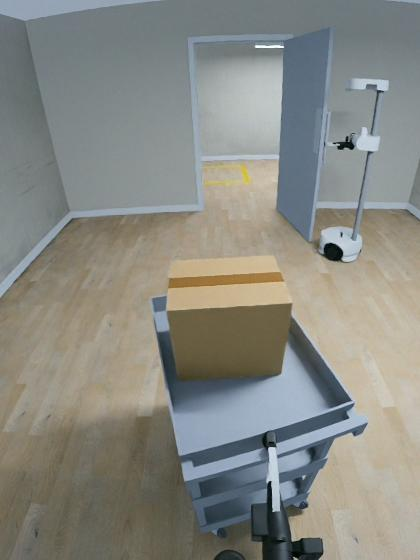

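Call:
move(r1={"base":{"translate_m":-0.9,"strafe_m":-0.3},"pace":"default"}, blocking=false, cameras=[])

Call:
wait(seconds=7, cameras=["r1_head_camera"])

Scene clock: 782.90 s.
move: r1 moving
r1.base_odometry: x=-4.903 y=-2.098 heading=+0.771
r1.turned_by_wheels: +0.001
r1.turned_by_imu: +0.001
r1.base_tilt: forward=-1.5 right=+1.3
r1.lidar_m: 0.36 0.37 2.16 2.02 2.16 1.84 1.75 1.84 2.49 2.66 2.74 0.44
r1.base_status: translate_m moving; strafe_m moving
r1.joint_positions: lift_m=+0.690 arm_m=+0.000 wrist_yaw_rad=+0.005 wrist_pitch_rad=+0.010 wrist_roll_rad=+1.569 gripper_m=-0.020
r1.joint_status: not commanded
r1.measured_speeds: translate_m=-0.121 strafe_m=-0.042 rotate_rad=+0.006 lift_m=+0.000 arm_m=+0.000 wrist_yaw_rad=+0.041 wrist_pitch_rad=+0.000 wrist_roll_rad=+0.000
r1.motor_effort: lift_m=+21(21) arm_m=-3(4) wheel_0=-4(9) wheel_1=-9(9) wheel_2=+17(17)
r1.servo_current: wrist_yaw_rad=46(59) wrist_pitch_rad=52(65) wrist_roll_rad=39(59) gripper_m=52(52)
r1.hand_pose: x=+0.4598 y=-0.0859 z=+0.8652 quat_wxyz=(+0.708, +0.707, +0.005, -0.002) (m; r1's base frame)
r1.wrist_depth_mm: - - - - 283 1576 1182 / - - - 264 267 1661 1281 / - - - 259 258 1808 - / - 442 452 247 249 - - / - 449 449 237 240 - - / - 445 449 185 233 - - / - 449 183 161 224 - -
r2: as last shown
r2.base_tilt: forward=-0.8 right=-0.1
r2.lidar_m: 1.23 0.35 0.33 2.92 3.28 1.98 2.22 2.65 1.63 1.47 1.47 1.40
r2.on_its_own: wrist_yaw_rad is held at +1.273, not at your +1.750, since a torque_fault
r2.servo_current: wrist_yaw_rad=189(195) wrist_pitch_rad=46(46) wrist_roll_rad=46(59) gripper_m=65(72)
r2.contact_limits: strafe_m 0.9
r2.wrist_depth_mm: - 206 223 270 309 370 - / - 206 220 272 309 370 - / - 210 224 271 310 364 - / - 206 229 272 310 373 - / - 211 225 169 312 364 - / - 204 177 181 306 377 - / - 157 226 - 297 - -
pictures: none
No camera images: "cameras" was empty.

Scene clock: 787.00 s.
earlier move: r1 done
r1.base_odometry: x=-5.325 y=-2.911 heading=+0.770
r1.turned_by_wheels: -0.001
r1.turned_by_imu: +0.001
r1.base_tilt: forward=-1.6 right=+1.3
r1.lidar_m: 0.28 0.29 2.44 2.34 1.28 0.94 0.87 0.92 1.28 2.38 2.47 0.46
r1.base_status: done
r1.joint_positions: lift_m=+0.690 arm_m=+0.000 wrist_yaw_rad=+0.007 wrist_pitch_rad=+0.010 wrist_roll_rad=+1.569 gripper_m=-0.020
r1.joint_status: not commanded
r1.measured_speeds: all 0
r1.motor_effort: lift_m=+21(21) arm_m=+4(4) wheel_0=-1(9) wheel_1=-1(11) wheel_2=+1(22)
r1.servo_current: wrist_yaw_rad=46(91) wrist_pitch_rad=59(65) wrist_roll_rad=59(65) gripper_m=39(59)
r1.hand_pose: x=+0.4598 y=-0.0855 z=+0.8652 quat_wxyz=(+0.708, +0.707, +0.006, -0.001) (m; r1's base frame)
r1.wrist_depth_mm: - - - - - 1708 1229 / - - - - 359 368 373 / - - - - 322 1708 1281 / - - - - 278 1863 - / - - - 247 254 - - / - 442 436 185 229 - - / - 415 179 139 209 - -
r2.base_odometry: x=-3.582 y=+0.617 heading=-2.906
r2.turned_by_wheels: +0.000
r2.turned_by_imu: +0.001
r2.base_tilt: forward=-0.7 right=+0.0
r2.lidar_m: 1.23 0.33 0.30 2.90 3.31 4.01 2.75 2.59 1.65 1.46 1.47 1.41
r2.base_status: not commanded
r2.joint_positions: lift_m=+0.850 arm_m=+0.000 wrist_yaw_rad=+1.301 wrist_pitch_rad=+0.001 wrist_roll_rad=+0.000 gripper_m=-0.029
r2.joint_status: not commanded
r2.measured_speeds: all 0
r2.on_its_own: wrist_yaw_rad is held at +1.273, not at your +1.750, since a torque_fault; wrist_yaw_rad is at rest, and its servo_current (182 mA) is outside its rest range (0 to 104 mA)
r2.motor_effort: lift_m=+18(19) arm_m=+4(4) wheel_0=+29(30) wheel_1=+3(3) wheel_2=+0(1)
r2.servo_current: wrist_yaw_rad=182(195) wrist_pitch_rad=46(52) wrist_roll_rad=52(59) gripper_m=72(78)
r2.contact_limits: strafe_m 0.9
r2.hand_pose: x=+0.3321 y=+0.2546 z=+1.0278 quat_wxyz=(+0.796, +0.000, +0.000, +0.605) (m; r2's base frame)
r2.wrist_depth_mm: - 206 224 271 307 375 - / - 206 221 271 310 373 - / - 211 225 271 310 364 - / - 206 229 271 310 373 - / - 211 225 170 310 364 - / - 204 177 180 304 377 - / - 157 225 - 298 - -
wait: 4.10 of 7 s (r1 has come to rest)
pictures: r1_head_camera
Images, in order (width x height): r1_head_camera 420x560.

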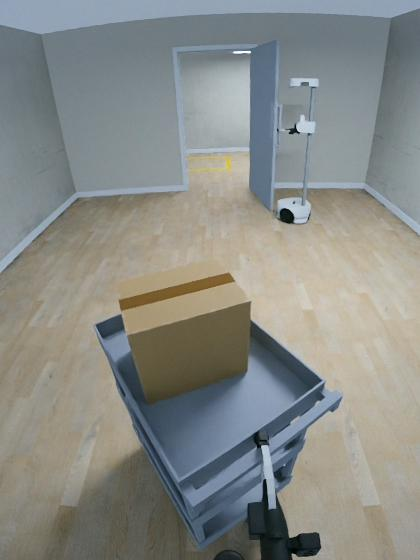

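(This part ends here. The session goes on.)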